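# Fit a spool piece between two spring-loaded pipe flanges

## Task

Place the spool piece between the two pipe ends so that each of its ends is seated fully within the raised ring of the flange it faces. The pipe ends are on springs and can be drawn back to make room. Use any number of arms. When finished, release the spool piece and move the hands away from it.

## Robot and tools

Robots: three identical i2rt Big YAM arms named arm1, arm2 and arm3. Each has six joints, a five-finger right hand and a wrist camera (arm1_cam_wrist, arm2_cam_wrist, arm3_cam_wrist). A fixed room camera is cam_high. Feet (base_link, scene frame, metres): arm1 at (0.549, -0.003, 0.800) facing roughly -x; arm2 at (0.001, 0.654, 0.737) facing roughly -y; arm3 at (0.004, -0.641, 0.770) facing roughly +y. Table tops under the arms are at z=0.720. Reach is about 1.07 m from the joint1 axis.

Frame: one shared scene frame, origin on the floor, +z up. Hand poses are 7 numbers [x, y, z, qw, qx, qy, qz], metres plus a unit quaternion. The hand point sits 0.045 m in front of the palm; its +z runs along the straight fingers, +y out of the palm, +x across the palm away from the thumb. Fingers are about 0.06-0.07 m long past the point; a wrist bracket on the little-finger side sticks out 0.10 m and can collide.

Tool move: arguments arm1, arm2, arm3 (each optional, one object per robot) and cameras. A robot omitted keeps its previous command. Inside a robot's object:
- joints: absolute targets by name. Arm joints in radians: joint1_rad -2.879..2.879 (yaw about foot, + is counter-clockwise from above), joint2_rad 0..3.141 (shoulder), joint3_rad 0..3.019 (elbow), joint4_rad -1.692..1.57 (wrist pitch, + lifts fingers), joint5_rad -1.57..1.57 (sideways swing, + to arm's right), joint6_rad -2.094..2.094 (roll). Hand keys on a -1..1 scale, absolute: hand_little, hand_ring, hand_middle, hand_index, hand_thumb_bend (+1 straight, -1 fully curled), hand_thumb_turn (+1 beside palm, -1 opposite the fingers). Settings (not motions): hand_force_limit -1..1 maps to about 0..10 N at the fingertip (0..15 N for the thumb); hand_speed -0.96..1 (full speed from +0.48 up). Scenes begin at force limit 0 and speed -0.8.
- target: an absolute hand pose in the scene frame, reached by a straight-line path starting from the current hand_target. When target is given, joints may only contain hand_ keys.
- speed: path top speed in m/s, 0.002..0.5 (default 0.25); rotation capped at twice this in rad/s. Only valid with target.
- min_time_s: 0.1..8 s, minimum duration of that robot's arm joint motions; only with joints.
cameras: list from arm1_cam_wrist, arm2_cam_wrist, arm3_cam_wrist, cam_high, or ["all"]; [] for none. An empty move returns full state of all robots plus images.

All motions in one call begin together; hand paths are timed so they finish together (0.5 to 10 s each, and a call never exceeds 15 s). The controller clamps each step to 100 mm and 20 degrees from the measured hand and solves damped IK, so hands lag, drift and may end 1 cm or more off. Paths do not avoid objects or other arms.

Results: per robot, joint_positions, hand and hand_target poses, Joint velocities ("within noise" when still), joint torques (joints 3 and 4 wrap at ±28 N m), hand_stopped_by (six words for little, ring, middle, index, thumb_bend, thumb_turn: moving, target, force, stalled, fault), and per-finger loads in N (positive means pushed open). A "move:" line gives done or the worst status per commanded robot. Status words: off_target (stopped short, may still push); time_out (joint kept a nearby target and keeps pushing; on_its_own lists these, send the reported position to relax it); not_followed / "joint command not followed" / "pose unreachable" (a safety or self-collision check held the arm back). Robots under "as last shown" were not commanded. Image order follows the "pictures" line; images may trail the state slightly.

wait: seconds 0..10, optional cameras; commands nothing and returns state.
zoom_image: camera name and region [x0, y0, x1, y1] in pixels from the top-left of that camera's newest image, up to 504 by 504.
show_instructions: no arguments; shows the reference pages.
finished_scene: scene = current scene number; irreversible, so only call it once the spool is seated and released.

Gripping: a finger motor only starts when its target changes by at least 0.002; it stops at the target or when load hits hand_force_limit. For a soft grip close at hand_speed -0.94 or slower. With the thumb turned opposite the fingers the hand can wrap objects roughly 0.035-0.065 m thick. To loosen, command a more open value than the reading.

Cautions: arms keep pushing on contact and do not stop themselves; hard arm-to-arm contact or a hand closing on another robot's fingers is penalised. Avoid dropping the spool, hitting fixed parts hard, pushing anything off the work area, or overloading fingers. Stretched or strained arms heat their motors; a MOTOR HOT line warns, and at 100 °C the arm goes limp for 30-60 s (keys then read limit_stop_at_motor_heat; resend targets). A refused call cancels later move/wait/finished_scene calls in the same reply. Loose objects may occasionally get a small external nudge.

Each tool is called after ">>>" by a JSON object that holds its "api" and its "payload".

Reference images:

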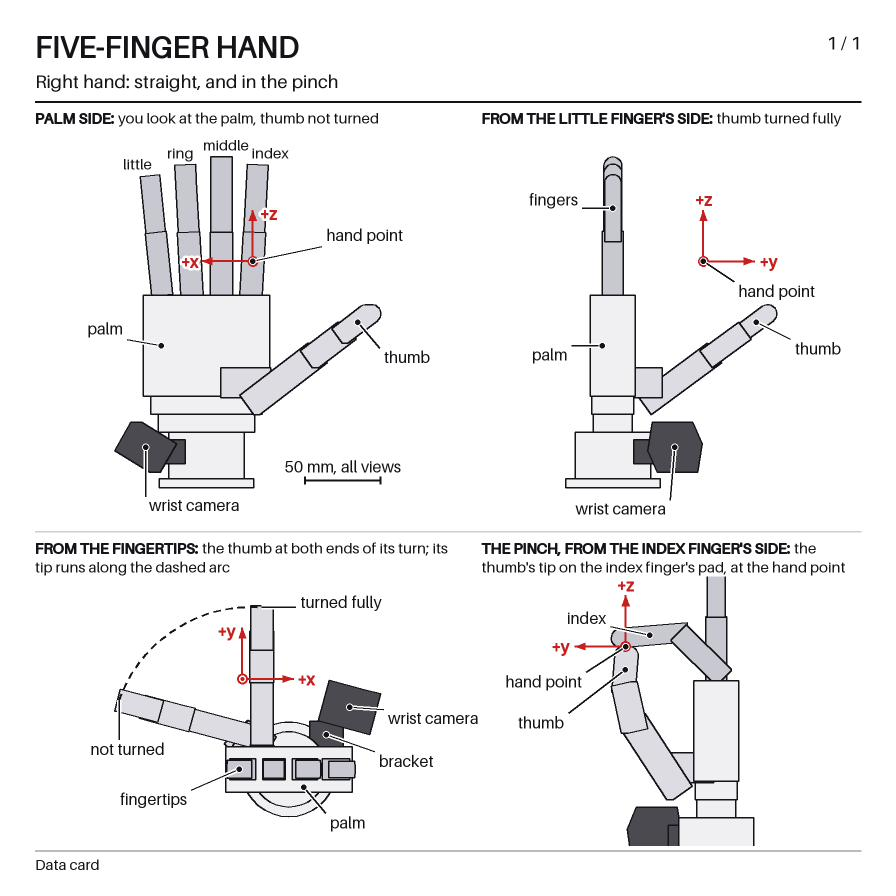

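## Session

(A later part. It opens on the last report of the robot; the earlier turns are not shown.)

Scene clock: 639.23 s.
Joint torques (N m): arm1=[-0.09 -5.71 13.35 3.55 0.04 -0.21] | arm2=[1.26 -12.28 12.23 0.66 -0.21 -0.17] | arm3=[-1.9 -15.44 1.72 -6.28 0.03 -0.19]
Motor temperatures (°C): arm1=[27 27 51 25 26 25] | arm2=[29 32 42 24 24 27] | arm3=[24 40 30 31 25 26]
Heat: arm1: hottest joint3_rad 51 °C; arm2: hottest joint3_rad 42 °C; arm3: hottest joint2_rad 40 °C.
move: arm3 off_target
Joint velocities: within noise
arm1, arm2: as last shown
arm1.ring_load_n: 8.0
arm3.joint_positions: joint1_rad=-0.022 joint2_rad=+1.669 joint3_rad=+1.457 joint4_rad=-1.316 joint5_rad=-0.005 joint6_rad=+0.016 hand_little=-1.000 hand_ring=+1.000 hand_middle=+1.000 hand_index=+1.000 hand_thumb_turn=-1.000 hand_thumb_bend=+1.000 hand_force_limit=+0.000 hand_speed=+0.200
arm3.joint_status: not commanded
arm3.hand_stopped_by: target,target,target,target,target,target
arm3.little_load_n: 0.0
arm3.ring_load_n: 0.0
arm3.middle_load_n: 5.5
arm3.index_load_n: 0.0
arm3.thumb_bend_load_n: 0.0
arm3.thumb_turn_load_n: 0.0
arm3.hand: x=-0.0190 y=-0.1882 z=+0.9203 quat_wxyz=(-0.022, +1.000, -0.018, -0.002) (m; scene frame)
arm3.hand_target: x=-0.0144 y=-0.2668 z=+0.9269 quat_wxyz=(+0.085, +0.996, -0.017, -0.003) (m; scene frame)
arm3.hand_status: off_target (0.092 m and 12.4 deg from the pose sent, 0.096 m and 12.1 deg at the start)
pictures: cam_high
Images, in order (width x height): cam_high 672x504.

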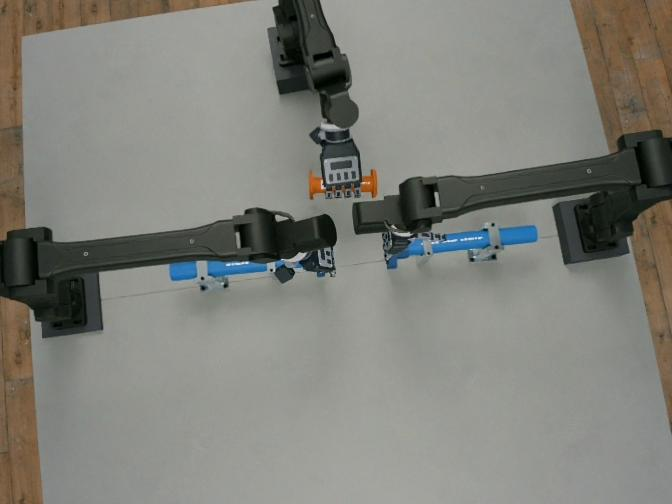

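>>> {"api": "move", "payload": {"arm3": {"target": [-0.012, -0.170, 0.905, -0.0611, -0.998, 0.0174, 0.0011], "speed": 0.15}}}

>>> {"api": "move", "payload": {"arm3": {"target": [-0.012, -0.220, 0.925, -0.0611, -0.998, 0.0174, 0.0011], "speed": 0.1}, "cameras": ["arm3_cam_wrist"]}}

>>> {"api": "move", "payload": {"arm3": {"target": [-0.012, -0.280, 0.930, -0.0611, -0.998, 0.0174, 0.0011], "speed": 0.1}, "cameras": ["arm3_cam_wrist", "cam_high"]}}

Scene clock: 644.93 s.
Joint torques (N m): arm1=[-0.15 -5.71 13.37 3.47 0.04 -0.19] | arm2=[1.26 -12.22 12.23 0.66 -0.21 -0.17] | arm3=[-0.79 -13.57 9.68 0.49 -0.01 0]
Motor temperatures (°C): arm1=[27 27 51 25 26 25] | arm2=[29 32 43 24 24 27] | arm3=[24 39 30 31 25 26]
Heat: arm1: hottest joint3_rad 51 °C; arm2: hottest joint3_rad 43 °C; arm3: hottest joint2_rad 39 °C.
move: arm3 not_followed
Joint velocities: within noise
arm1: as last shown
arm2.joint_positions: joint1_rad=-0.002 joint2_rad=+1.716 joint3_rad=+1.607 joint4_rad=-0.979 joint5_rad=+0.021 joint6_rad=+0.038 hand_little=+0.650 hand_ring=+0.650 hand_middle=+0.650 hand_index=+0.650 hand_thumb_turn=-1.000 hand_thumb_bend=+1.000 hand_force_limit=+0.000 hand_speed=+0.200
arm2.joint_status: not commanded
arm2.hand_stopped_by: target,target,target,target,target,target
arm2.little_load_n: 0.0
arm2.ring_load_n: 0.0
arm2.middle_load_n: 0.0
arm2.index_load_n: 0.0
arm2.thumb_bend_load_n: 0.0
arm2.thumb_turn_load_n: 0.0
arm2.hand: x=+0.0330 y=+0.0589 z=+0.9271 quat_wxyz=(+0.004, -0.018, -0.970, +0.241) (m; scene frame)
arm2.hand_target: x=+0.0280 y=+0.0412 z=+0.9452 quat_wxyz=(+0.005, -0.017, -0.966, +0.260) (m; scene frame)
arm2.hand_status: not commanded
arm3.joint_positions: joint1_rad=-0.022 joint2_rad=+1.735 joint3_rad=+1.551 joint4_rad=-1.327 joint5_rad=-0.005 joint6_rad=+0.016 hand_little=-1.000 hand_ring=+1.000 hand_middle=+1.000 hand_index=+1.000 hand_thumb_turn=-1.000 hand_thumb_bend=+1.000 hand_force_limit=+0.000 hand_speed=+0.200
arm3.joint_status: not commanded
arm3.hand_stopped_by: target,target,target,target,target,target
arm3.little_load_n: 0.0
arm3.ring_load_n: 0.0
arm3.middle_load_n: 0.0
arm3.index_load_n: 0.0
arm3.thumb_bend_load_n: 0.0
arm3.thumb_turn_load_n: 0.0
arm3.on_its_own: joint3_rad is held at +1.551, not at its first target +1.368; joint4_rad is held at -1.333, not at its first target -1.491
arm3.hand: x=-0.0184 y=-0.1574 z=+0.9221 quat_wxyz=(-0.030, +0.999, -0.018, -0.002) (m; scene frame)
arm3.hand_target: x=-0.0184 y=-0.1589 z=+0.9223 quat_wxyz=(-0.027, +0.999, -0.018, -0.002) (m; scene frame)
arm3.hand_status: not_followed (0.022 m and 10.4 deg from the pose sent, 0.025 m and 9.5 deg at the start)
pictures: none
pose unreachable (arm3 arm): on one or more control steps of this call this arm could not follow its commanded pose, so it was not sent that pose on those steps. On the call's last step it was still not sent that pose. It may still have moved: this result reports where it is.
cause: moving toward the commanded pose would bring a part of the arm too close to another arm (the arm2 arm, at the place that arm is still heading or pushing toward).

Scene clock: 646.33 s.
Joint torques (N m): arm1=[-0.21 -5.77 13.37 3.49 0.03 -0.2] | arm2=[1.26 -12.22 12.25 0.66 -0.21 -0.17] | arm3=[-1.67 -14.33 5.39 -4.27 0.07 -0.15]
Motor temperatures (°C): arm1=[27 27 51 25 26 25] | arm2=[29 32 43 24 24 27] | arm3=[24 39 30 31 25 26]
Heat: arm1: hottest joint3_rad 51 °C; arm2: hottest joint3_rad 43 °C; arm3: hottest joint2_rad 39 °C.
move: arm3 not_followed
Joint velocities: within noise
arm1: as last shown
arm1.ring_load_n: 8.5
arm1.index_load_n: 4.0
arm2.joint_positions: joint1_rad=-0.002 joint2_rad=+1.716 joint3_rad=+1.607 joint4_rad=-0.979 joint5_rad=+0.021 joint6_rad=+0.038 hand_little=+0.650 hand_ring=+0.650 hand_middle=+0.650 hand_index=+0.650 hand_thumb_turn=-1.000 hand_thumb_bend=+1.000 hand_force_limit=+0.000 hand_speed=+0.200
arm2.joint_status: not commanded
arm2.hand_stopped_by: target,target,target,target,target,target
arm2.little_load_n: 0.0
arm2.ring_load_n: 0.0
arm2.middle_load_n: 0.0
arm2.index_load_n: 0.0
arm2.thumb_bend_load_n: 0.0
arm2.thumb_turn_load_n: 0.0
arm2.hand: x=+0.0330 y=+0.0589 z=+0.9271 quat_wxyz=(+0.004, -0.018, -0.970, +0.241) (m; scene frame)
arm2.hand_target: x=+0.0280 y=+0.0412 z=+0.9452 quat_wxyz=(+0.005, -0.017, -0.966, +0.260) (m; scene frame)
arm2.hand_status: not commanded
arm3.joint_positions: joint1_rad=-0.022 joint2_rad=+1.735 joint3_rad=+1.550 joint4_rad=-1.357 joint5_rad=-0.005 joint6_rad=+0.016 hand_little=-1.000 hand_ring=+1.000 hand_middle=+1.000 hand_index=+1.000 hand_thumb_turn=-1.000 hand_thumb_bend=+1.000 hand_force_limit=+0.000 hand_speed=+0.200
arm3.joint_status: not commanded
arm3.hand_stopped_by: target,target,target,target,target,target
arm3.little_load_n: 0.0
arm3.ring_load_n: 0.0
arm3.middle_load_n: 2.5
arm3.index_load_n: 0.0
arm3.thumb_bend_load_n: 0.0
arm3.thumb_turn_load_n: 0.0
arm3.on_its_own: joint3_rad is held at +1.503, not at its first target +1.368
arm3.hand: x=-0.0186 y=-0.1659 z=+0.9233 quat_wxyz=(-0.014, +1.000, -0.018, -0.002) (m; scene frame)
arm3.hand_target: x=-0.0132 y=-0.2150 z=+0.9267 quat_wxyz=(+0.060, +0.998, -0.017, -0.002) (m; scene frame)
arm3.hand_status: not_followed (0.055 m and 8.6 deg from the pose sent, 0.063 m and 10.4 deg at the start)
pictures: arm3_cam_wrist
pose unreachable (arm3 arm): on one or more control steps of this call this arm could not follow its commanded pose, so it was not sent that pose on those steps. On the call's last step it was still not sent that pose. It may still have moved: this result reports where it is.
cause: moving toward the commanded pose would bring a part of the arm too close to another arm (the arm2 arm, at the place that arm is still heading or pushing toward).
Images, in order (width x height): arm3_cam_wrist 672x504.

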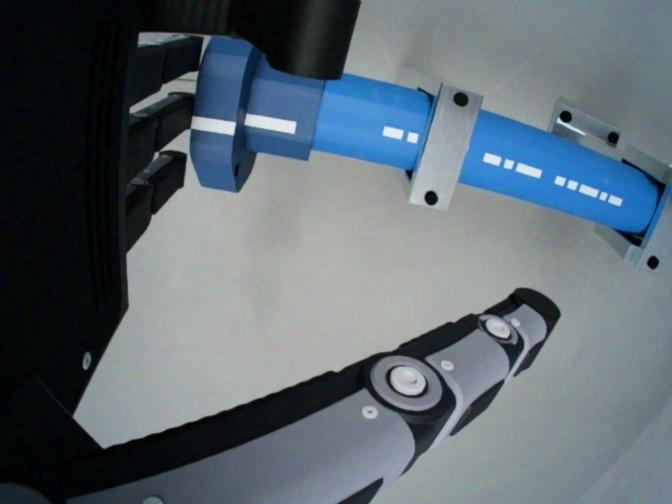

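Scene clock: 647.57 s.
Joint torques (N m): arm1=[-0.09 -5.66 13.31 3.52 0.04 -0.2] | arm2=[1.26 -12.22 12.23 0.66 -0.21 -0.17] | arm3=[-1.85 -16.32 2.07 -6.41 0.03 -0.19]
Motor temperatures (°C): arm1=[27 27 50 25 26 25] | arm2=[29 33 44 24 24 27] | arm3=[24 39 30 31 25 26]
Heat: arm1: hottest joint3_rad 50 °C; arm2: hottest joint3_rad 44 °C; arm3: hottest joint2_rad 39 °C.
move: arm3 off_target
Joint velocities: within noise
arm1: as last shown
arm1.index_load_n: 4.5
arm2.joint_positions: joint1_rad=-0.002 joint2_rad=+1.716 joint3_rad=+1.607 joint4_rad=-0.979 joint5_rad=+0.021 joint6_rad=+0.038 hand_little=+0.650 hand_ring=+0.650 hand_middle=+0.650 hand_index=+0.650 hand_thumb_turn=-1.000 hand_thumb_bend=+1.000 hand_force_limit=+0.000 hand_speed=+0.200
arm2.joint_status: not commanded
arm2.hand_stopped_by: target,target,target,target,target,target
arm2.little_load_n: 0.0
arm2.ring_load_n: 0.0
arm2.middle_load_n: -0.5
arm2.index_load_n: 0.0
arm2.thumb_bend_load_n: 0.0
arm2.thumb_turn_load_n: 0.0
arm2.hand: x=+0.0330 y=+0.0589 z=+0.9271 quat_wxyz=(+0.004, -0.018, -0.970, +0.241) (m; scene frame)
arm2.hand_target: x=+0.0280 y=+0.0412 z=+0.9452 quat_wxyz=(+0.005, -0.017, -0.966, +0.260) (m; scene frame)
arm2.hand_status: not commanded
arm3.joint_positions: joint1_rad=-0.022 joint2_rad=+1.643 joint3_rad=+1.430 joint4_rad=-1.276 joint5_rad=-0.005 joint6_rad=+0.016 hand_little=-1.000 hand_ring=+1.000 hand_middle=+1.000 hand_index=+1.000 hand_thumb_turn=-1.000 hand_thumb_bend=+1.000 hand_force_limit=+0.000 hand_speed=+0.200
arm3.joint_status: not commanded
arm3.hand_stopped_by: target,target,target,target,target,target
arm3.little_load_n: 0.0
arm3.ring_load_n: 0.0
arm3.middle_load_n: 5.5
arm3.index_load_n: 0.0
arm3.thumb_bend_load_n: 0.0
arm3.thumb_turn_load_n: 0.0
arm3.hand: x=-0.0190 y=-0.1875 z=+0.9207 quat_wxyz=(-0.041, +0.999, -0.018, -0.002) (m; scene frame)
arm3.hand_target: x=-0.0144 y=-0.2666 z=+0.9302 quat_wxyz=(+0.060, +0.998, -0.017, -0.003) (m; scene frame)
arm3.hand_status: off_target (0.093 m and 11.7 deg from the pose sent, 0.115 m and 8.6 deg at the start)
pictures: arm3_cam_wrist, cam_high
pose unreachable (arm3 arm): on one or more control steps of this call this arm could not follow its commanded pose, so it was not sent that pose on those steps. It may still have moved: this result reports where it is.
cause: moving toward the commanded pose would bring a part of the arm too close to another arm (the arm2 arm, at the place that arm is still heading or pushing toward).
Images, in order (width x height): arm3_cam_wrist 672x504, cam_high 672x504.

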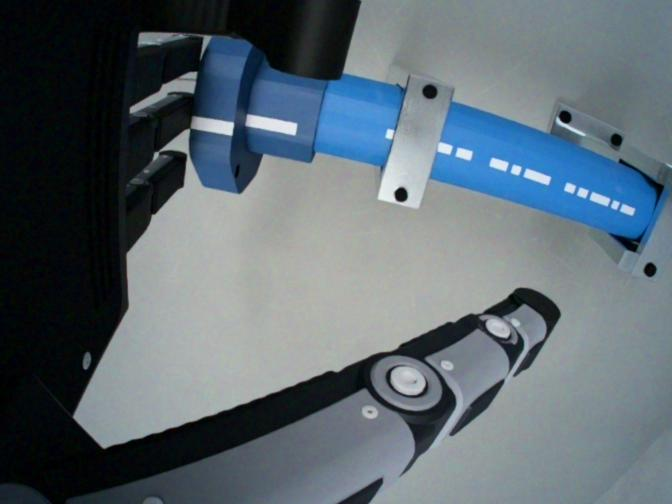

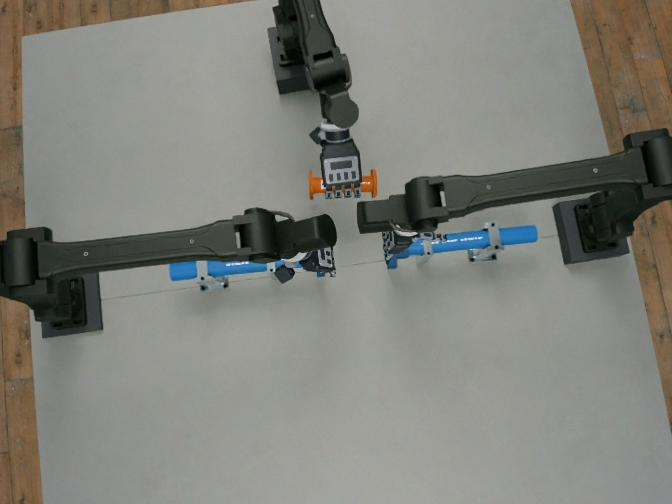

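>>> {"api": "move", "payload": {"arm2": {"target": [0.028, 0.11, 0.955, 0.0045, -0.0168, -0.9658, 0.2588], "speed": 0.2}}}

>>> {"api": "move", "payload": {"arm3": {"target": [-0.012, -0.150, 0.915, 0, -0.9999, 0.0174, 0], "speed": 0.15}, "cameras": ["arm3_cam_wrist"]}}

>>> {"api": "move", "payload": {"arm3": {"target": [-0.012, -0.180, 0.916, 0, -0.9999, 0.0174, 0], "speed": 0.1}, "cameras": ["arm3_cam_wrist", "cam_high"]}}

Scene clock: 653.03 s.
Joint torques (N m): arm1=[-0.03 -5.66 13.34 3.51 0.03 -0.21] | arm2=[1.26 -12.92 7.77 1.4 -0.21 -0.17] | arm3=[-2.02 -16.03 2.11 -6.41 0.04 -0.18]
Motor temperatures (°C): arm1=[27 27 50 25 26 25] | arm2=[29 33 45 24 24 27] | arm3=[24 39 30 31 25 26]
Heat: arm1: hottest joint3_rad 50 °C; arm2: hottest joint3_rad 45 °C; arm3: hottest joint2_rad 39 °C.
move: arm2 done
Joint velocities: within noise
arm1, arm3: as last shown
arm1.little_load_n: 1.5
arm1.ring_load_n: 8.0
arm2.joint_positions: joint1_rad=-0.002 joint2_rad=+1.567 joint3_rad=+1.470 joint4_rad=-0.979 joint5_rad=+0.021 joint6_rad=+0.038 hand_little=+0.650 hand_ring=+0.650 hand_middle=+0.650 hand_index=+0.650 hand_thumb_turn=-1.000 hand_thumb_bend=+1.000 hand_force_limit=+0.000 hand_speed=+0.200
arm2.joint_status: not commanded
arm2.hand_stopped_by: target,target,target,target,target,target
arm2.little_load_n: 0.0
arm2.ring_load_n: 0.0
arm2.middle_load_n: 0.0
arm2.index_load_n: 0.0
arm2.thumb_bend_load_n: -0.5
arm2.thumb_turn_load_n: 0.0
arm2.hand: x=+0.0327 y=+0.1109 z=+0.9463 quat_wxyz=(+0.003, -0.018, -0.969, +0.247) (m; scene frame)
arm2.hand_target: x=+0.0281 y=+0.1101 z=+0.9549 quat_wxyz=(+0.005, -0.017, -0.966, +0.259) (m; scene frame)
arm2.hand_status: done (0.010 m and 1.5 deg from the pose sent, 0.058 m and 2.1 deg at the start)
pictures: none

Scene clock: 654.53 s.
Joint torques (N m): arm1=[-0.03 -5.6 13.35 3.51 0.02 -0.19] | arm2=[1.26 -12.92 7.77 1.42 -0.22 -0.17] | arm3=[-1.61 -12.28 12.49 -0.65 0.04 -0.1]
Motor temperatures (°C): arm1=[27 27 50 25 26 25] | arm2=[29 33 44 24 24 27] | arm3=[24 39 30 31 25 26]
Heat: arm1: hottest joint3_rad 50 °C; arm2: hottest joint3_rad 44 °C; arm3: hottest joint2_rad 39 °C.
move: arm3 done
Joint velocities: within noise
arm1, arm2: as last shown
arm1.ring_load_n: 8.5
arm2.thumb_bend_load_n: 0.0
arm3.joint_positions: joint1_rad=-0.022 joint2_rad=+1.785 joint3_rad=+1.581 joint4_rad=-1.354 joint5_rad=-0.002 joint6_rad=+0.011 hand_little=-1.000 hand_ring=+1.000 hand_middle=+1.000 hand_index=+1.000 hand_thumb_turn=-1.000 hand_thumb_bend=+1.000 hand_force_limit=+0.000 hand_speed=+0.200
arm3.joint_status: not commanded
arm3.hand_stopped_by: target,target,target,target,target,target
arm3.little_load_n: 0.0
arm3.ring_load_n: 0.0
arm3.middle_load_n: 0.0
arm3.index_load_n: 0.0
arm3.thumb_bend_load_n: 0.0
arm3.thumb_turn_load_n: 0.0
arm3.hand: x=-0.0175 y=-0.1538 z=+0.9101 quat_wxyz=(-0.006, +1.000, -0.016, -0.001) (m; scene frame)
arm3.hand_target: x=-0.0121 y=-0.1502 z=+0.9149 quat_wxyz=(+0.000, +1.000, -0.017, +0.000) (m; scene frame)
arm3.hand_status: done (0.008 m and 0.8 deg from the pose sent, 0.039 m and 4.7 deg at the start)
pictures: arm3_cam_wrist
Images, in order (width x height): arm3_cam_wrist 672x504.

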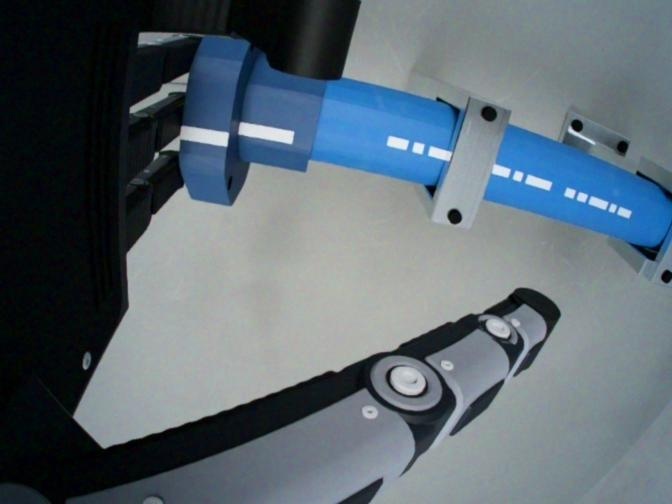

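Scene clock: 655.53 s.
Joint torques (N m): arm1=[-0.03 -5.6 13.37 3.51 0.03 -0.21] | arm2=[1.26 -12.92 7.77 1.4 -0.21 -0.17] | arm3=[-1.73 -15.27 7.3 -1.03 0.03 -0.07]
Motor temperatures (°C): arm1=[27 27 50 25 26 25] | arm2=[29 33 44 24 24 27] | arm3=[24 39 30 30 25 26]
Heat: arm1: hottest joint3_rad 50 °C; arm2: hottest joint3_rad 44 °C; arm3: hottest joint2_rad 39 °C.
move: arm3 off_target
Joint velocities: within noise
arm1.joint_positions: joint1_rad=+0.132 joint2_rad=+1.086 joint3_rad=+0.446 joint4_rad=+0.014 joint5_rad=+0.170 joint6_rad=+0.108 hand_little=+0.052 hand_ring=+0.083 hand_middle=+0.121 hand_index=+0.170 hand_thumb_turn=-1.000 hand_thumb_bend=+0.201 hand_force_limit=+0.400 hand_speed=-0.850
arm1.joint_status: not commanded
arm1.hand_stopped_by: force,force,force,force,force,target
arm1.little_load_n: 1.0
arm1.ring_load_n: 8.5
arm1.middle_load_n: 7.5
arm1.index_load_n: 4.5
arm1.thumb_bend_load_n: 25.5
arm1.thumb_turn_load_n: 6.0
arm1.hand: x=+0.1566 y=-0.0761 z=+0.8656 quat_wxyz=(+0.334, -0.633, -0.621, +0.319) (m; scene frame)
arm1.hand_target: x=+0.1241 y=-0.0742 z=+0.9017 quat_wxyz=(+0.360, -0.623, -0.602, +0.347) (m; scene frame)
arm1.hand_status: not commanded
arm2: as last shown
arm3.joint_positions: joint1_rad=-0.022 joint2_rad=+1.754 joint3_rad=+1.538 joint4_rad=-1.318 joint5_rad=-0.002 joint6_rad=+0.010 hand_little=-1.000 hand_ring=+1.000 hand_middle=+1.000 hand_index=+1.000 hand_thumb_turn=-1.000 hand_thumb_bend=+1.000 hand_force_limit=+0.000 hand_speed=+0.200
arm3.joint_status: not commanded
arm3.hand_stopped_by: target,target,target,target,target,target
arm3.little_load_n: 0.0
arm3.ring_load_n: 0.5
arm3.middle_load_n: 0.5
arm3.index_load_n: 0.0
arm3.thumb_bend_load_n: 0.0
arm3.thumb_turn_load_n: 0.0
arm3.hand: x=-0.0176 y=-0.1592 z=+0.9087 quat_wxyz=(-0.019, +1.000, -0.015, -0.001) (m; scene frame)
arm3.hand_target: x=-0.0125 y=-0.1792 z=+0.9157 quat_wxyz=(+0.000, +1.000, -0.017, +0.000) (m; scene frame)
arm3.hand_status: off_target (0.023 m and 2.1 deg from the pose sent, 0.027 m and 0.8 deg at the start)
pictures: arm3_cam_wrist, cam_high
Images, in order (width x height): arm3_cam_wrist 672x504, cam_high 672x504.

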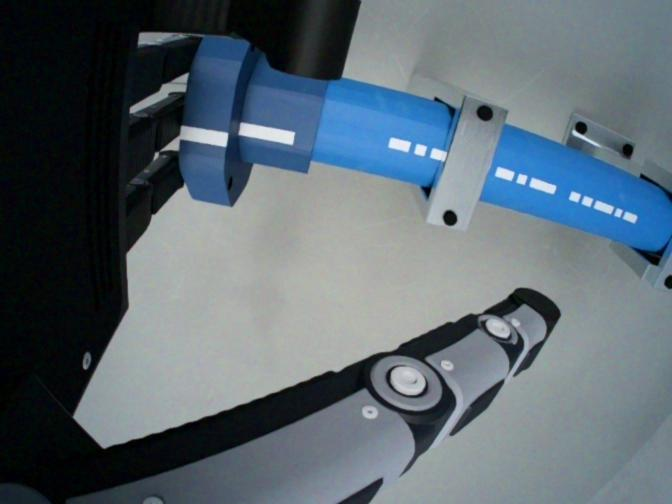

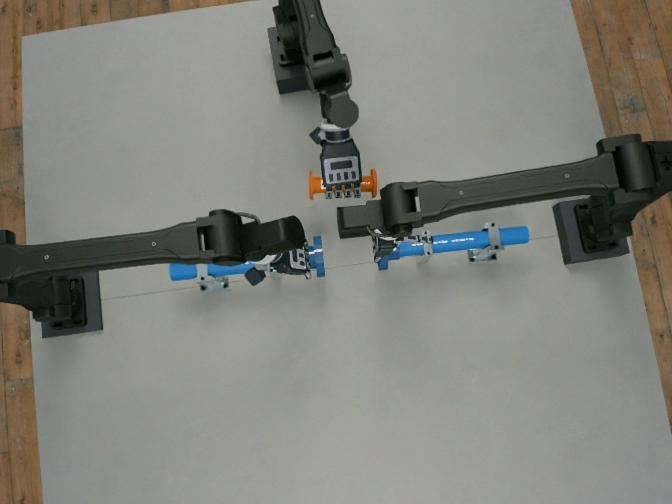

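>>> {"api": "move", "payload": {"arm3": {"target": [-0.012, -0.210, 0.928, -0.0350, -0.9992, 0.0174, 0.0006], "speed": 0.1}}}

>>> {"api": "move", "payload": {"arm3": {"target": [-0.012, -0.245, 0.931, -0.0611, -0.998, 0.0174, 0.0011], "speed": 0.1}, "arm2": {"target": [0.026, 0.047, 0.940, 0.0045, -0.0168, -0.9658, 0.2588], "speed": 0.15, "joints": {"hand_index": 0.6, "hand_middle": 0.6, "hand_ring": 0.6, "hand_little": 0.6}}, "cameras": ["arm3_cam_wrist", "cam_high", "arm2_cam_wrist"]}}

Scene clock: 665.07 s.
Joint torques (N m): arm1=[-0.09 -5.71 13.37 3.47 0.03 -0.2] | arm2=[1.26 -12.92 7.77 1.4 -0.21 -0.17] | arm3=[-1.55 -16.15 6.61 -3.79 0.02 -0.07]
Motor temperatures (°C): arm1=[27 27 50 25 26 25] | arm2=[29 33 42 24 24 27] | arm3=[24 39 30 29 25 26]
Heat: arm1: hottest joint3_rad 50 °C; arm2: hottest joint3_rad 42 °C; arm3: hottest joint2_rad 39 °C.
move: arm3 off_target
Joint velocities: within noise
arm1, arm2: as last shown
arm1.thumb_turn_load_n: 6.5
arm3.joint_positions: joint1_rad=-0.022 joint2_rad=+1.745 joint3_rad=+1.530 joint4_rad=-1.327 joint5_rad=-0.002 joint6_rad=+0.009 hand_little=-1.000 hand_ring=+1.000 hand_middle=+1.000 hand_index=+1.000 hand_thumb_turn=-1.000 hand_thumb_bend=+1.000 hand_force_limit=+0.000 hand_speed=+0.200
arm3.joint_status: not commanded
arm3.hand_stopped_by: target,target,target,target,target,target
arm3.little_load_n: 0.5
arm3.ring_load_n: 1.0
arm3.middle_load_n: 1.0
arm3.index_load_n: 0.0
arm3.thumb_bend_load_n: 0.0
arm3.thumb_turn_load_n: 0.0
arm3.hand: x=-0.0176 y=-0.1646 z=+0.9106 quat_wxyz=(-0.015, +1.000, -0.015, -0.001) (m; scene frame)
arm3.hand_target: x=-0.0130 y=-0.2061 z=+0.9271 quat_wxyz=(+0.034, +0.999, -0.017, -0.001) (m; scene frame)
arm3.hand_status: off_target (0.049 m and 5.7 deg from the pose sent, 0.055 m and 6.1 deg at the start)
pictures: none

Scene clock: 666.30 s.
Joint torques (N m): arm1=[-0.21 -5.71 13.39 3.54 0.03 -0.21] | arm2=[1.2 -12.28 12.12 1.13 -0.21 -0.17] | arm3=[-1.73 -17.49 3.92 -5.09 -0.01 -0.08]
Motor temperatures (°C): arm1=[27 27 50 25 26 25] | arm2=[29 33 43 24 24 27] | arm3=[24 39 30 29 25 26]
Heat: arm1: hottest joint3_rad 50 °C; arm2: hottest joint3_rad 43 °C; arm3: hottest joint2_rad 39 °C.
move: arm2 off_target; arm3 off_target
Joint velocities: within noise
arm1: as last shown
arm2.joint_positions: joint1_rad=-0.005 joint2_rad=+1.698 joint3_rad=+1.572 joint4_rad=-0.972 joint5_rad=+0.020 joint6_rad=+0.035 hand_little=+0.600 hand_ring=+0.600 hand_middle=+0.600 hand_index=+0.600 hand_thumb_turn=-1.000 hand_thumb_bend=+1.000 hand_force_limit=+0.000 hand_speed=+0.200
arm2.joint_status: all done
arm2.hand_stopped_by: target,target,target,target,target,target
arm2.little_load_n: 0.0
arm2.ring_load_n: 0.0
arm2.middle_load_n: 0.0
arm2.index_load_n: 0.0
arm2.thumb_bend_load_n: 0.5
arm2.thumb_turn_load_n: 0.0
arm2.hand: x=+0.0313 y=+0.0690 z=+0.9217 quat_wxyz=(+0.004, -0.018, -0.972, +0.236) (m; scene frame)
arm2.hand_target: x=+0.0260 y=+0.0484 z=+0.9402 quat_wxyz=(+0.005, -0.017, -0.966, +0.259) (m; scene frame)
arm2.hand_status: off_target (0.029 m and 2.7 deg from the pose sent, 0.065 m and 1.5 deg at the start)
arm3.joint_positions: joint1_rad=-0.022 joint2_rad=+1.723 joint3_rad=+1.499 joint4_rad=-1.328 joint5_rad=-0.002 joint6_rad=+0.008 hand_little=-1.000 hand_ring=+1.000 hand_middle=+1.000 hand_index=+1.000 hand_thumb_turn=-1.000 hand_thumb_bend=+1.000 hand_force_limit=+0.000 hand_speed=+0.200
arm3.joint_status: not commanded
arm3.hand_stopped_by: target,target,target,target,target,target
arm3.little_load_n: 0.0
arm3.ring_load_n: 2.0
arm3.middle_load_n: 1.5
arm3.index_load_n: 0.5
arm3.thumb_bend_load_n: 0.0
arm3.thumb_turn_load_n: 0.0
arm3.hand: x=-0.0178 y=-0.1762 z=+0.9107 quat_wxyz=(-0.009, +1.000, -0.014, -0.001) (m; scene frame)
arm3.hand_target: x=-0.0136 y=-0.2368 z=+0.9293 quat_wxyz=(+0.061, +0.998, -0.017, -0.002) (m; scene frame)
arm3.hand_status: off_target (0.072 m and 8.1 deg from the pose sent, 0.083 m and 8.7 deg at the start)
pictures: arm2_cam_wrist, arm3_cam_wrist, cam_high
Images, in order (width x height): arm2_cam_wrist 672x504, arm3_cam_wrist 672x504, cam_high 672x504.

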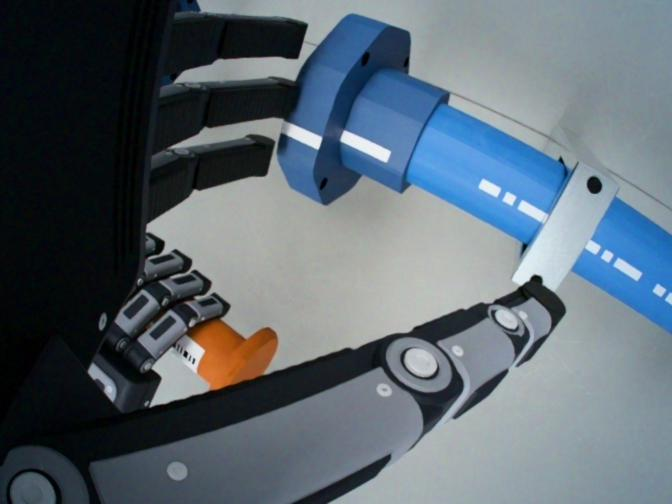

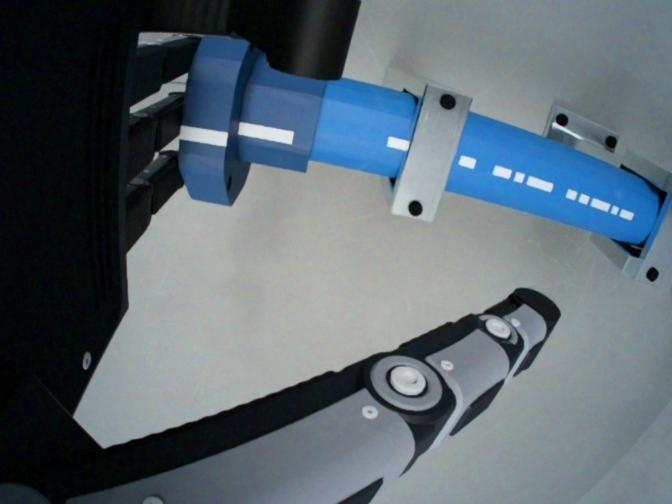

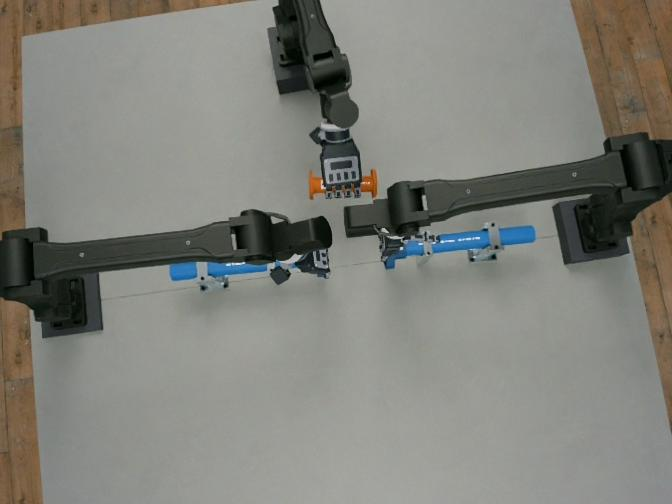

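>>> {"api": "move", "payload": {"arm3": {"target": [-0.012, -0.272, 0.950, -0.0611, -0.998, 0.0174, 0.0011], "speed": 0.1}, "arm2": {"target": [0.026, 0.040, 0.938, 0.0045, -0.0168, -0.9658, 0.2588], "speed": 0.15}}}

>>> {"api": "move", "payload": {"arm2": {"target": [0.026, 0.046, 0.888, 0.0045, -0.0168, -0.9658, 0.2588], "speed": 0.1}, "cameras": ["arm2_cam_wrist", "cam_high"]}}

>>> {"api": "zoom_image", "payload": {"camera": "cam_high", "region": [280, 150, 440, 300]}}

Scene clock: 671.80 s.
Joint torques (N m): arm1=[-0.09 -5.54 13.37 3.52 0.04 -0.2] | arm2=[1.2 -12.34 12.27 1.09 -0.21 -0.17] | arm3=[-1.73 -19.66 3.32 -6.76 -0.03 -0.08]
Motor temperatures (°C): arm1=[27 27 50 25 26 25] | arm2=[29 32 43 24 24 27] | arm3=[24 40 30 29 25 26]
Heat: arm1: hottest joint3_rad 50 °C; arm2: hottest joint3_rad 43 °C; arm3: hottest joint2_rad 40 °C.
move: arm2 off_target; arm3 off_target
Joint velocities: within noise
arm1: as last shown
arm1.ring_load_n: 8.0
arm1.index_load_n: 4.0
arm1.thumb_turn_load_n: 6.0
arm2.joint_positions: joint1_rad=-0.005 joint2_rad=+1.718 joint3_rad=+1.590 joint4_rad=-0.972 joint5_rad=+0.020 joint6_rad=+0.035 hand_little=+0.600 hand_ring=+0.600 hand_middle=+0.600 hand_index=+0.600 hand_thumb_turn=-1.000 hand_thumb_bend=+1.000 hand_force_limit=+0.000 hand_speed=+0.200
arm2.joint_status: not commanded
arm2.hand_stopped_by: target,target,target,target,target,target
arm2.little_load_n: 0.0
arm2.ring_load_n: 0.0
arm2.middle_load_n: 0.0
arm2.index_load_n: 0.0
arm2.thumb_bend_load_n: 0.0
arm2.thumb_turn_load_n: 0.0
arm2.hand: x=+0.0314 y=+0.0624 z=+0.9185 quat_wxyz=(+0.004, -0.018, -0.972, +0.235) (m; scene frame)
arm2.hand_target: x=+0.0260 y=+0.0416 z=+0.9382 quat_wxyz=(+0.005, -0.017, -0.966, +0.259) (m; scene frame)
arm2.hand_status: off_target (0.030 m and 2.8 deg from the pose sent, 0.034 m and 2.7 deg at the start)
arm3.joint_positions: joint1_rad=-0.022 joint2_rad=+1.697 joint3_rad=+1.466 joint4_rad=-1.309 joint5_rad=-0.002 joint6_rad=+0.008 hand_little=-1.000 hand_ring=+1.000 hand_middle=+1.000 hand_index=+1.000 hand_thumb_turn=-1.000 hand_thumb_bend=+1.000 hand_force_limit=+0.000 hand_speed=+0.200
arm3.joint_status: not commanded
arm3.hand_stopped_by: target,target,target,target,target,target
arm3.little_load_n: 0.0
arm3.ring_load_n: 2.0
arm3.middle_load_n: 2.0
arm3.index_load_n: 0.5
arm3.thumb_bend_load_n: 0.0
arm3.thumb_turn_load_n: 0.0
arm3.hand: x=-0.0179 y=-0.1829 z=+0.9106 quat_wxyz=(-0.015, +1.000, -0.014, -0.001) (m; scene frame)
arm3.hand_target: x=-0.0143 y=-0.2584 z=+0.9438 quat_wxyz=(+0.060, +0.998, -0.017, -0.002) (m; scene frame)
arm3.hand_status: off_target (0.098 m and 8.8 deg from the pose sent, 0.104 m and 8.1 deg at the start)
pictures: none

Scene clock: 673.07 s.
Joint torques (N m): arm1=[0.03 -5.6 13.37 3.52 0.03 -0.2] | arm2=[1.2 -12.75 7.83 1.63 -0.22 -0.18] | arm3=[-1.85 -19.78 3.38 -6.68 -0.01 -0.08]
Motor temperatures (°C): arm1=[27 27 49 25 26 25] | arm2=[29 32 43 24 24 27] | arm3=[24 40 30 30 25 26]
Heat: arm1: hottest joint3_rad 49 °C; arm2: hottest joint3_rad 43 °C; arm3: hottest joint2_rad 40 °C.
move: arm2 done
Joint velocities: within noise
arm1, arm3: as last shown
arm1.index_load_n: 4.5
arm1.thumb_turn_load_n: 6.5
arm2.joint_positions: joint1_rad=-0.005 joint2_rad=+1.730 joint3_rad=+1.529 joint4_rad=-0.854 joint5_rad=+0.019 joint6_rad=+0.035 hand_little=+0.600 hand_ring=+0.600 hand_middle=+0.600 hand_index=+0.600 hand_thumb_turn=-1.000 hand_thumb_bend=+1.000 hand_force_limit=+0.000 hand_speed=+0.200
arm2.joint_status: not commanded
arm2.hand_stopped_by: target,target,target,target,target,target
arm2.little_load_n: 0.0
arm2.ring_load_n: 0.0
arm2.middle_load_n: 0.0
arm2.index_load_n: 0.0
arm2.thumb_bend_load_n: 0.0
arm2.thumb_turn_load_n: 0.0
arm2.hand: x=+0.0315 y=+0.0505 z=+0.8930 quat_wxyz=(+0.003, -0.018, -0.966, +0.257) (m; scene frame)
arm2.hand_target: x=+0.0261 y=+0.0462 z=+0.8879 quat_wxyz=(+0.004, -0.017, -0.966, +0.259) (m; scene frame)
arm2.hand_status: done (0.009 m and 0.3 deg from the pose sent, 0.035 m and 2.8 deg at the start)
pictures: arm2_cam_wrist, cam_high
Images, in order (width x height): arm2_cam_wrist 672x504, cam_high 672x504.

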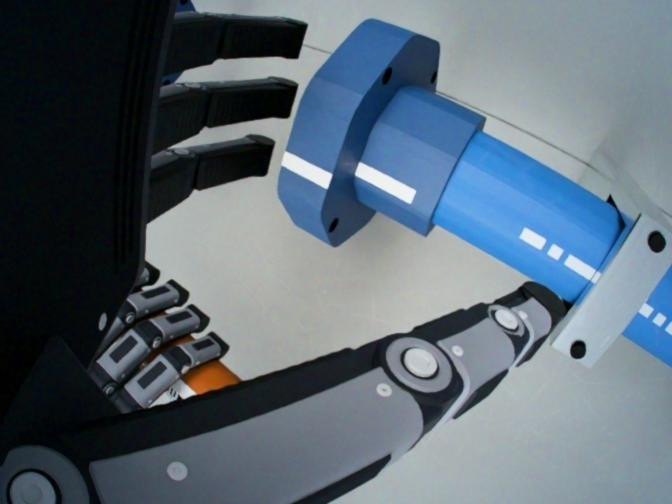

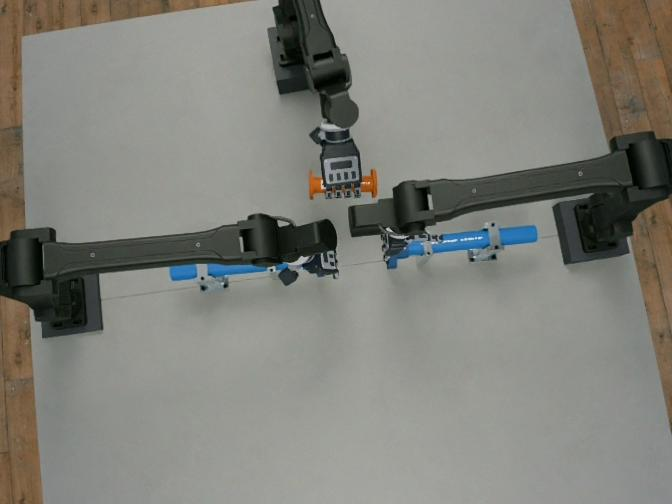

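Scaled by 3.150.

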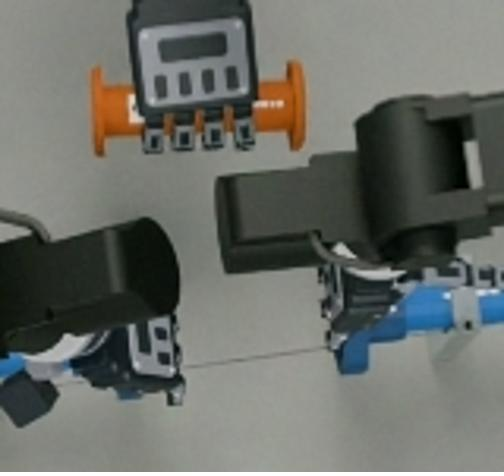

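>>> {"api": "move", "payload": {"arm2": {"target": [0.026, 0.075, 0.907, 0.0045, -0.0168, -0.9658, 0.2588], "speed": 0.08}}}

>>> {"api": "move", "payload": {"arm2": {"target": [0.026, 0.105, 0.915, 0.0042, -0.0169, -0.9713, 0.2378], "speed": 0.08}, "cameras": ["arm2_cam_wrist", "cam_high"]}}

>>> {"api": "zoom_image", "payload": {"camera": "cam_high", "region": [140, 210, 340, 300]}}

Scene clock: 677.17 s.
Joint torques (N m): arm1=[-0.09 -5.6 13.38 3.54 0.03 -0.2] | arm2=[1.26 -16.91 7.2 0.57 -0.2 -0.16] | arm3=[-1.9 -19.72 3.36 -6.78 -0.03 -0.08]
Motor temperatures (°C): arm1=[27 27 49 25 26 25] | arm2=[29 33 43 24 24 27] | arm3=[24 39 30 30 25 26]
Heat: arm1: hottest joint3_rad 49 °C; arm2: hottest joint3_rad 43 °C; arm3: hottest joint2_rad 39 °C.
move: arm2 off_target
Joint velocities: within noise
arm1, arm3: as last shown
arm1.thumb_turn_load_n: 6.0
arm2.joint_positions: joint1_rad=-0.005 joint2_rad=+1.702 joint3_rad=+1.478 joint4_rad=-0.854 joint5_rad=+0.019 joint6_rad=+0.034 hand_little=+0.600 hand_ring=+0.600 hand_middle=+0.600 hand_index=+0.600 hand_thumb_turn=-1.000 hand_thumb_bend=+1.000 hand_force_limit=+0.000 hand_speed=+0.200
arm2.joint_status: not commanded
arm2.hand_stopped_by: target,target,target,target,target,target
arm2.little_load_n: 0.0
arm2.ring_load_n: 1.5
arm2.middle_load_n: 0.0
arm2.index_load_n: 3.0
arm2.thumb_bend_load_n: 0.0
arm2.thumb_turn_load_n: 0.0
arm2.hand: x=+0.0313 y=+0.0686 z=+0.8863 quat_wxyz=(+0.003, -0.018, -0.969, +0.246) (m; scene frame)
arm2.hand_target: x=+0.0262 y=+0.0749 z=+0.9064 quat_wxyz=(+0.005, -0.017, -0.966, +0.259) (m; scene frame)
arm2.hand_status: off_target (0.022 m and 1.5 deg from the pose sent, 0.029 m and 0.3 deg at the start)
pictures: none

Scene clock: 678.13 s.
Joint torques (N m): arm1=[-0.03 -5.6 13.39 3.49 0.03 -0.21] | arm2=[1.26 -18.78 6.58 -1.77 -0.25 -0.16] | arm3=[-1.55 -19.66 3.34 -6.76 -0.01 -0.07]
Motor temperatures (°C): arm1=[27 27 49 25 26 25] | arm2=[29 33 43 24 24 27] | arm3=[24 39 30 30 25 26]
Heat: arm1: hottest joint3_rad 49 °C; arm2: hottest joint3_rad 43 °C; arm3: hottest joint2_rad 39 °C.
move: arm2 off_target
Joint velocities: within noise
arm1, arm3: as last shown
arm1.thumb_turn_load_n: 6.5
arm2.joint_positions: joint1_rad=-0.005 joint2_rad=+1.679 joint3_rad=+1.453 joint4_rad=-0.856 joint5_rad=+0.019 joint6_rad=+0.034 hand_little=+0.600 hand_ring=+0.601 hand_middle=+0.600 hand_index=+0.601 hand_thumb_turn=-1.000 hand_thumb_bend=+1.000 hand_force_limit=+0.000 hand_speed=+0.200
arm2.joint_status: not commanded
arm2.hand_stopped_by: target,target,target,target,target,target
arm2.little_load_n: 0.0
arm2.ring_load_n: 5.0
arm2.middle_load_n: 0.0
arm2.index_load_n: 6.5
arm2.thumb_bend_load_n: 0.0
arm2.thumb_turn_load_n: 0.0
arm2.hand: x=+0.0313 y=+0.0784 z=+0.8876 quat_wxyz=(+0.003, -0.018, -0.970, +0.244) (m; scene frame)
arm2.hand_target: x=+0.0266 y=+0.1033 z=+0.9129 quat_wxyz=(+0.004, -0.017, -0.971, +0.238) (m; scene frame)
arm2.hand_status: off_target (0.039 m and 0.7 deg from the pose sent, 0.047 m and 1.0 deg at the start)
arm3.middle_load_n: 2.5
pictures: arm2_cam_wrist, cam_high
Images, in order (width x height): arm2_cam_wrist 672x504, cam_high 672x504.

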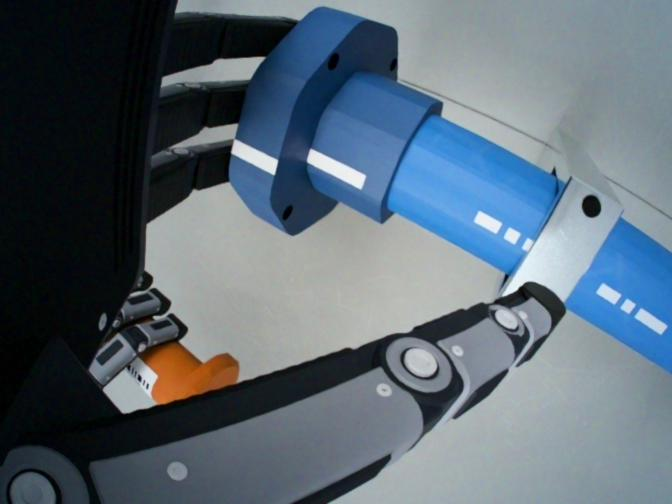

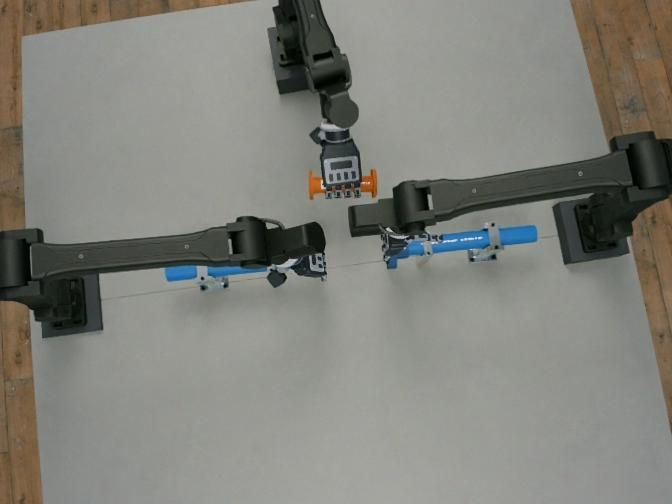

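Scaled by 2.520.

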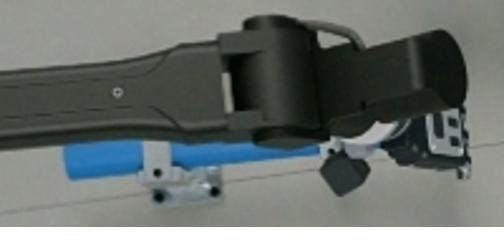

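>>> {"api": "move", "payload": {"arm2": {"target": [0.026, 0.135, 0.922, 0.0042, -0.0169, -0.9713, 0.2378], "speed": 0.08}}}

>>> {"api": "move", "payload": {"arm2": {"target": [0.026, 0.150, 0.924, 0.0042, -0.0169, -0.9713, 0.2378], "speed": 0.08}, "cameras": ["arm2_cam_wrist", "cam_high"]}}

>>> {"api": "zoom_image", "payload": {"camera": "cam_high", "region": [140, 210, 340, 300]}}

>>> {"api": "zoom_image", "payload": {"camera": "cam_high", "region": [280, 150, 440, 300]}}

Scene clock: 682.60 s.
Joint torques (N m): arm1=[0.03 -5.66 13.35 3.48 0.03 -0.21] | arm2=[1.26 -21.01 5.39 -3.1 -0.25 -0.18] | arm3=[-1.73 -19.66 3.36 -6.75 -0.01 -0.09]
Motor temperatures (°C): arm1=[27 27 49 25 26 25] | arm2=[29 33 42 24 24 27] | arm3=[24 38 30 30 25 26]
Heat: arm1: hottest joint3_rad 49 °C; arm2: hottest joint3_rad 42 °C; arm3: hottest joint2_rad 38 °C.
move: arm2 off_target
Joint velocities: within noise
arm1, arm3: as last shown
arm1.little_load_n: 1.5
arm1.index_load_n: 4.0
arm2.joint_positions: joint1_rad=-0.005 joint2_rad=+1.641 joint3_rad=+1.398 joint4_rad=-0.824 joint5_rad=+0.019 joint6_rad=+0.036 hand_little=+0.600 hand_ring=+0.601 hand_middle=+0.600 hand_index=+0.601 hand_thumb_turn=-1.000 hand_thumb_bend=+1.000 hand_force_limit=+0.000 hand_speed=+0.200
arm2.joint_status: not commanded
arm2.hand_stopped_by: target,target,target,target,target,target
arm2.little_load_n: 0.0
arm2.ring_load_n: 7.0
arm2.middle_load_n: 3.5
arm2.index_load_n: 9.5
arm2.thumb_bend_load_n: 0.0
arm2.thumb_turn_load_n: 0.0
arm2.hand: x=+0.0314 y=+0.0898 z=+0.8865 quat_wxyz=(+0.003, -0.019, -0.968, +0.251) (m; scene frame)
arm2.hand_target: x=+0.0270 y=+0.1306 z=+0.9173 quat_wxyz=(+0.004, -0.017, -0.971, +0.238) (m; scene frame)
arm2.hand_status: off_target (0.058 m and 1.6 deg from the pose sent, 0.066 m and 0.7 deg at the start)
arm3.middle_load_n: 2.0
pictures: none

Scene clock: 683.57 s.
Joint torques (N m): arm1=[-0.09 -5.6 13.34 3.49 0.03 -0.2] | arm2=[1.26 -21.95 4.78 -3.92 -0.25 -0.2] | arm3=[-1.73 -19.6 3.34 -6.75 -0.01 -0.08]
Motor temperatures (°C): arm1=[27 27 49 25 26 25] | arm2=[29 33 42 24 24 27] | arm3=[24 38 30 30 25 26]
Heat: arm1: hottest joint3_rad 49 °C; arm2: hottest joint3_rad 42 °C; arm3: hottest joint2_rad 38 °C.
move: arm2 off_target
Joint velocities: within noise
arm1.joint_positions: joint1_rad=+0.132 joint2_rad=+1.086 joint3_rad=+0.446 joint4_rad=+0.014 joint5_rad=+0.170 joint6_rad=+0.108 hand_little=+0.052 hand_ring=+0.083 hand_middle=+0.121 hand_index=+0.170 hand_thumb_turn=-1.000 hand_thumb_bend=+0.201 hand_force_limit=+0.400 hand_speed=-0.850
arm1.joint_status: not commanded
arm1.hand_stopped_by: force,force,force,force,force,target
arm1.little_load_n: 1.0
arm1.ring_load_n: 8.5
arm1.middle_load_n: 7.5
arm1.index_load_n: 4.5
arm1.thumb_bend_load_n: 25.5
arm1.thumb_turn_load_n: 6.5
arm1.hand: x=+0.1566 y=-0.0761 z=+0.8656 quat_wxyz=(+0.334, -0.633, -0.621, +0.319) (m; scene frame)
arm1.hand_target: x=+0.1241 y=-0.0742 z=+0.9017 quat_wxyz=(+0.360, -0.623, -0.602, +0.347) (m; scene frame)
arm1.hand_status: not commanded
arm2.joint_positions: joint1_rad=-0.005 joint2_rad=+1.621 joint3_rad=+1.368 joint4_rad=-0.800 joint5_rad=+0.019 joint6_rad=+0.039 hand_little=+0.600 hand_ring=+0.601 hand_middle=+0.601 hand_index=+0.601 hand_thumb_turn=-1.000 hand_thumb_bend=+1.000 hand_force_limit=+0.000 hand_speed=+0.200
arm2.joint_status: not commanded
arm2.hand_stopped_by: target,target,target,target,target,target
arm2.little_load_n: 0.0
arm2.ring_load_n: 8.0
arm2.middle_load_n: 5.5
arm2.index_load_n: 10.5
arm2.thumb_bend_load_n: 0.0
arm2.thumb_turn_load_n: 0.0
arm2.hand: x=+0.0315 y=+0.0945 z=+0.8857 quat_wxyz=(+0.002, -0.020, -0.966, +0.258) (m; scene frame)
arm2.hand_target: x=+0.0272 y=+0.1436 z=+0.9178 quat_wxyz=(+0.004, -0.017, -0.971, +0.238) (m; scene frame)
arm2.hand_status: off_target (0.068 m and 2.4 deg from the pose sent, 0.071 m and 1.6 deg at the start)
arm3: as last shown
pictures: arm2_cam_wrist, cam_high
Images, in order (width x height): arm2_cam_wrist 672x504, cam_high 672x504.

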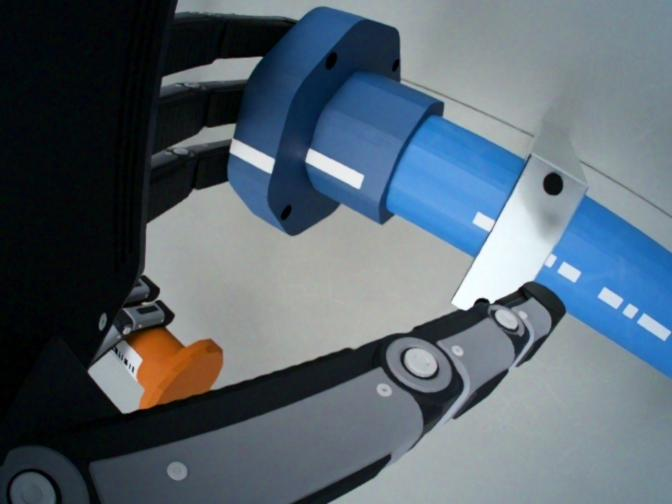

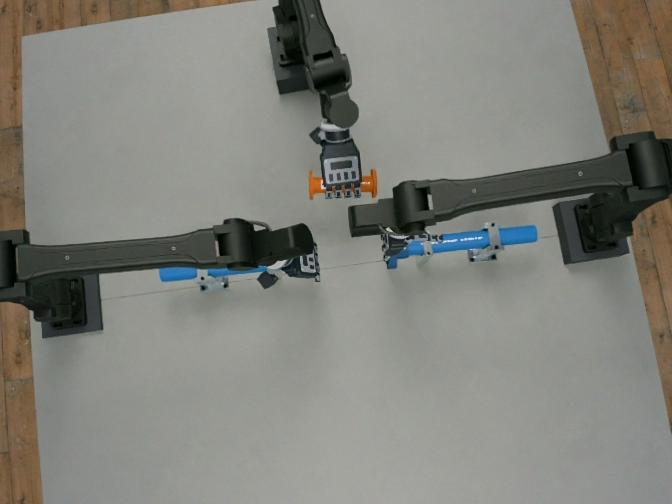

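Scaled by 2.520.

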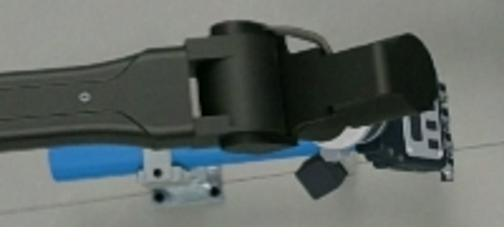

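Scaled by 3.150.

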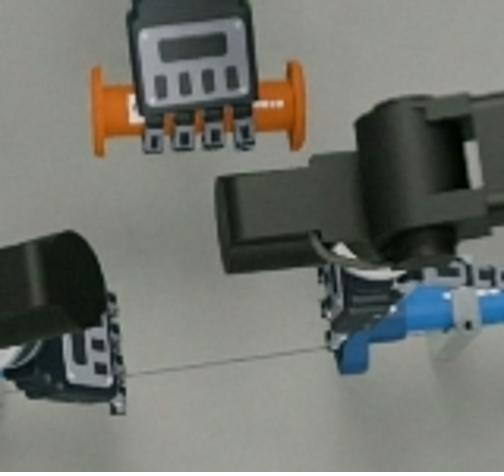

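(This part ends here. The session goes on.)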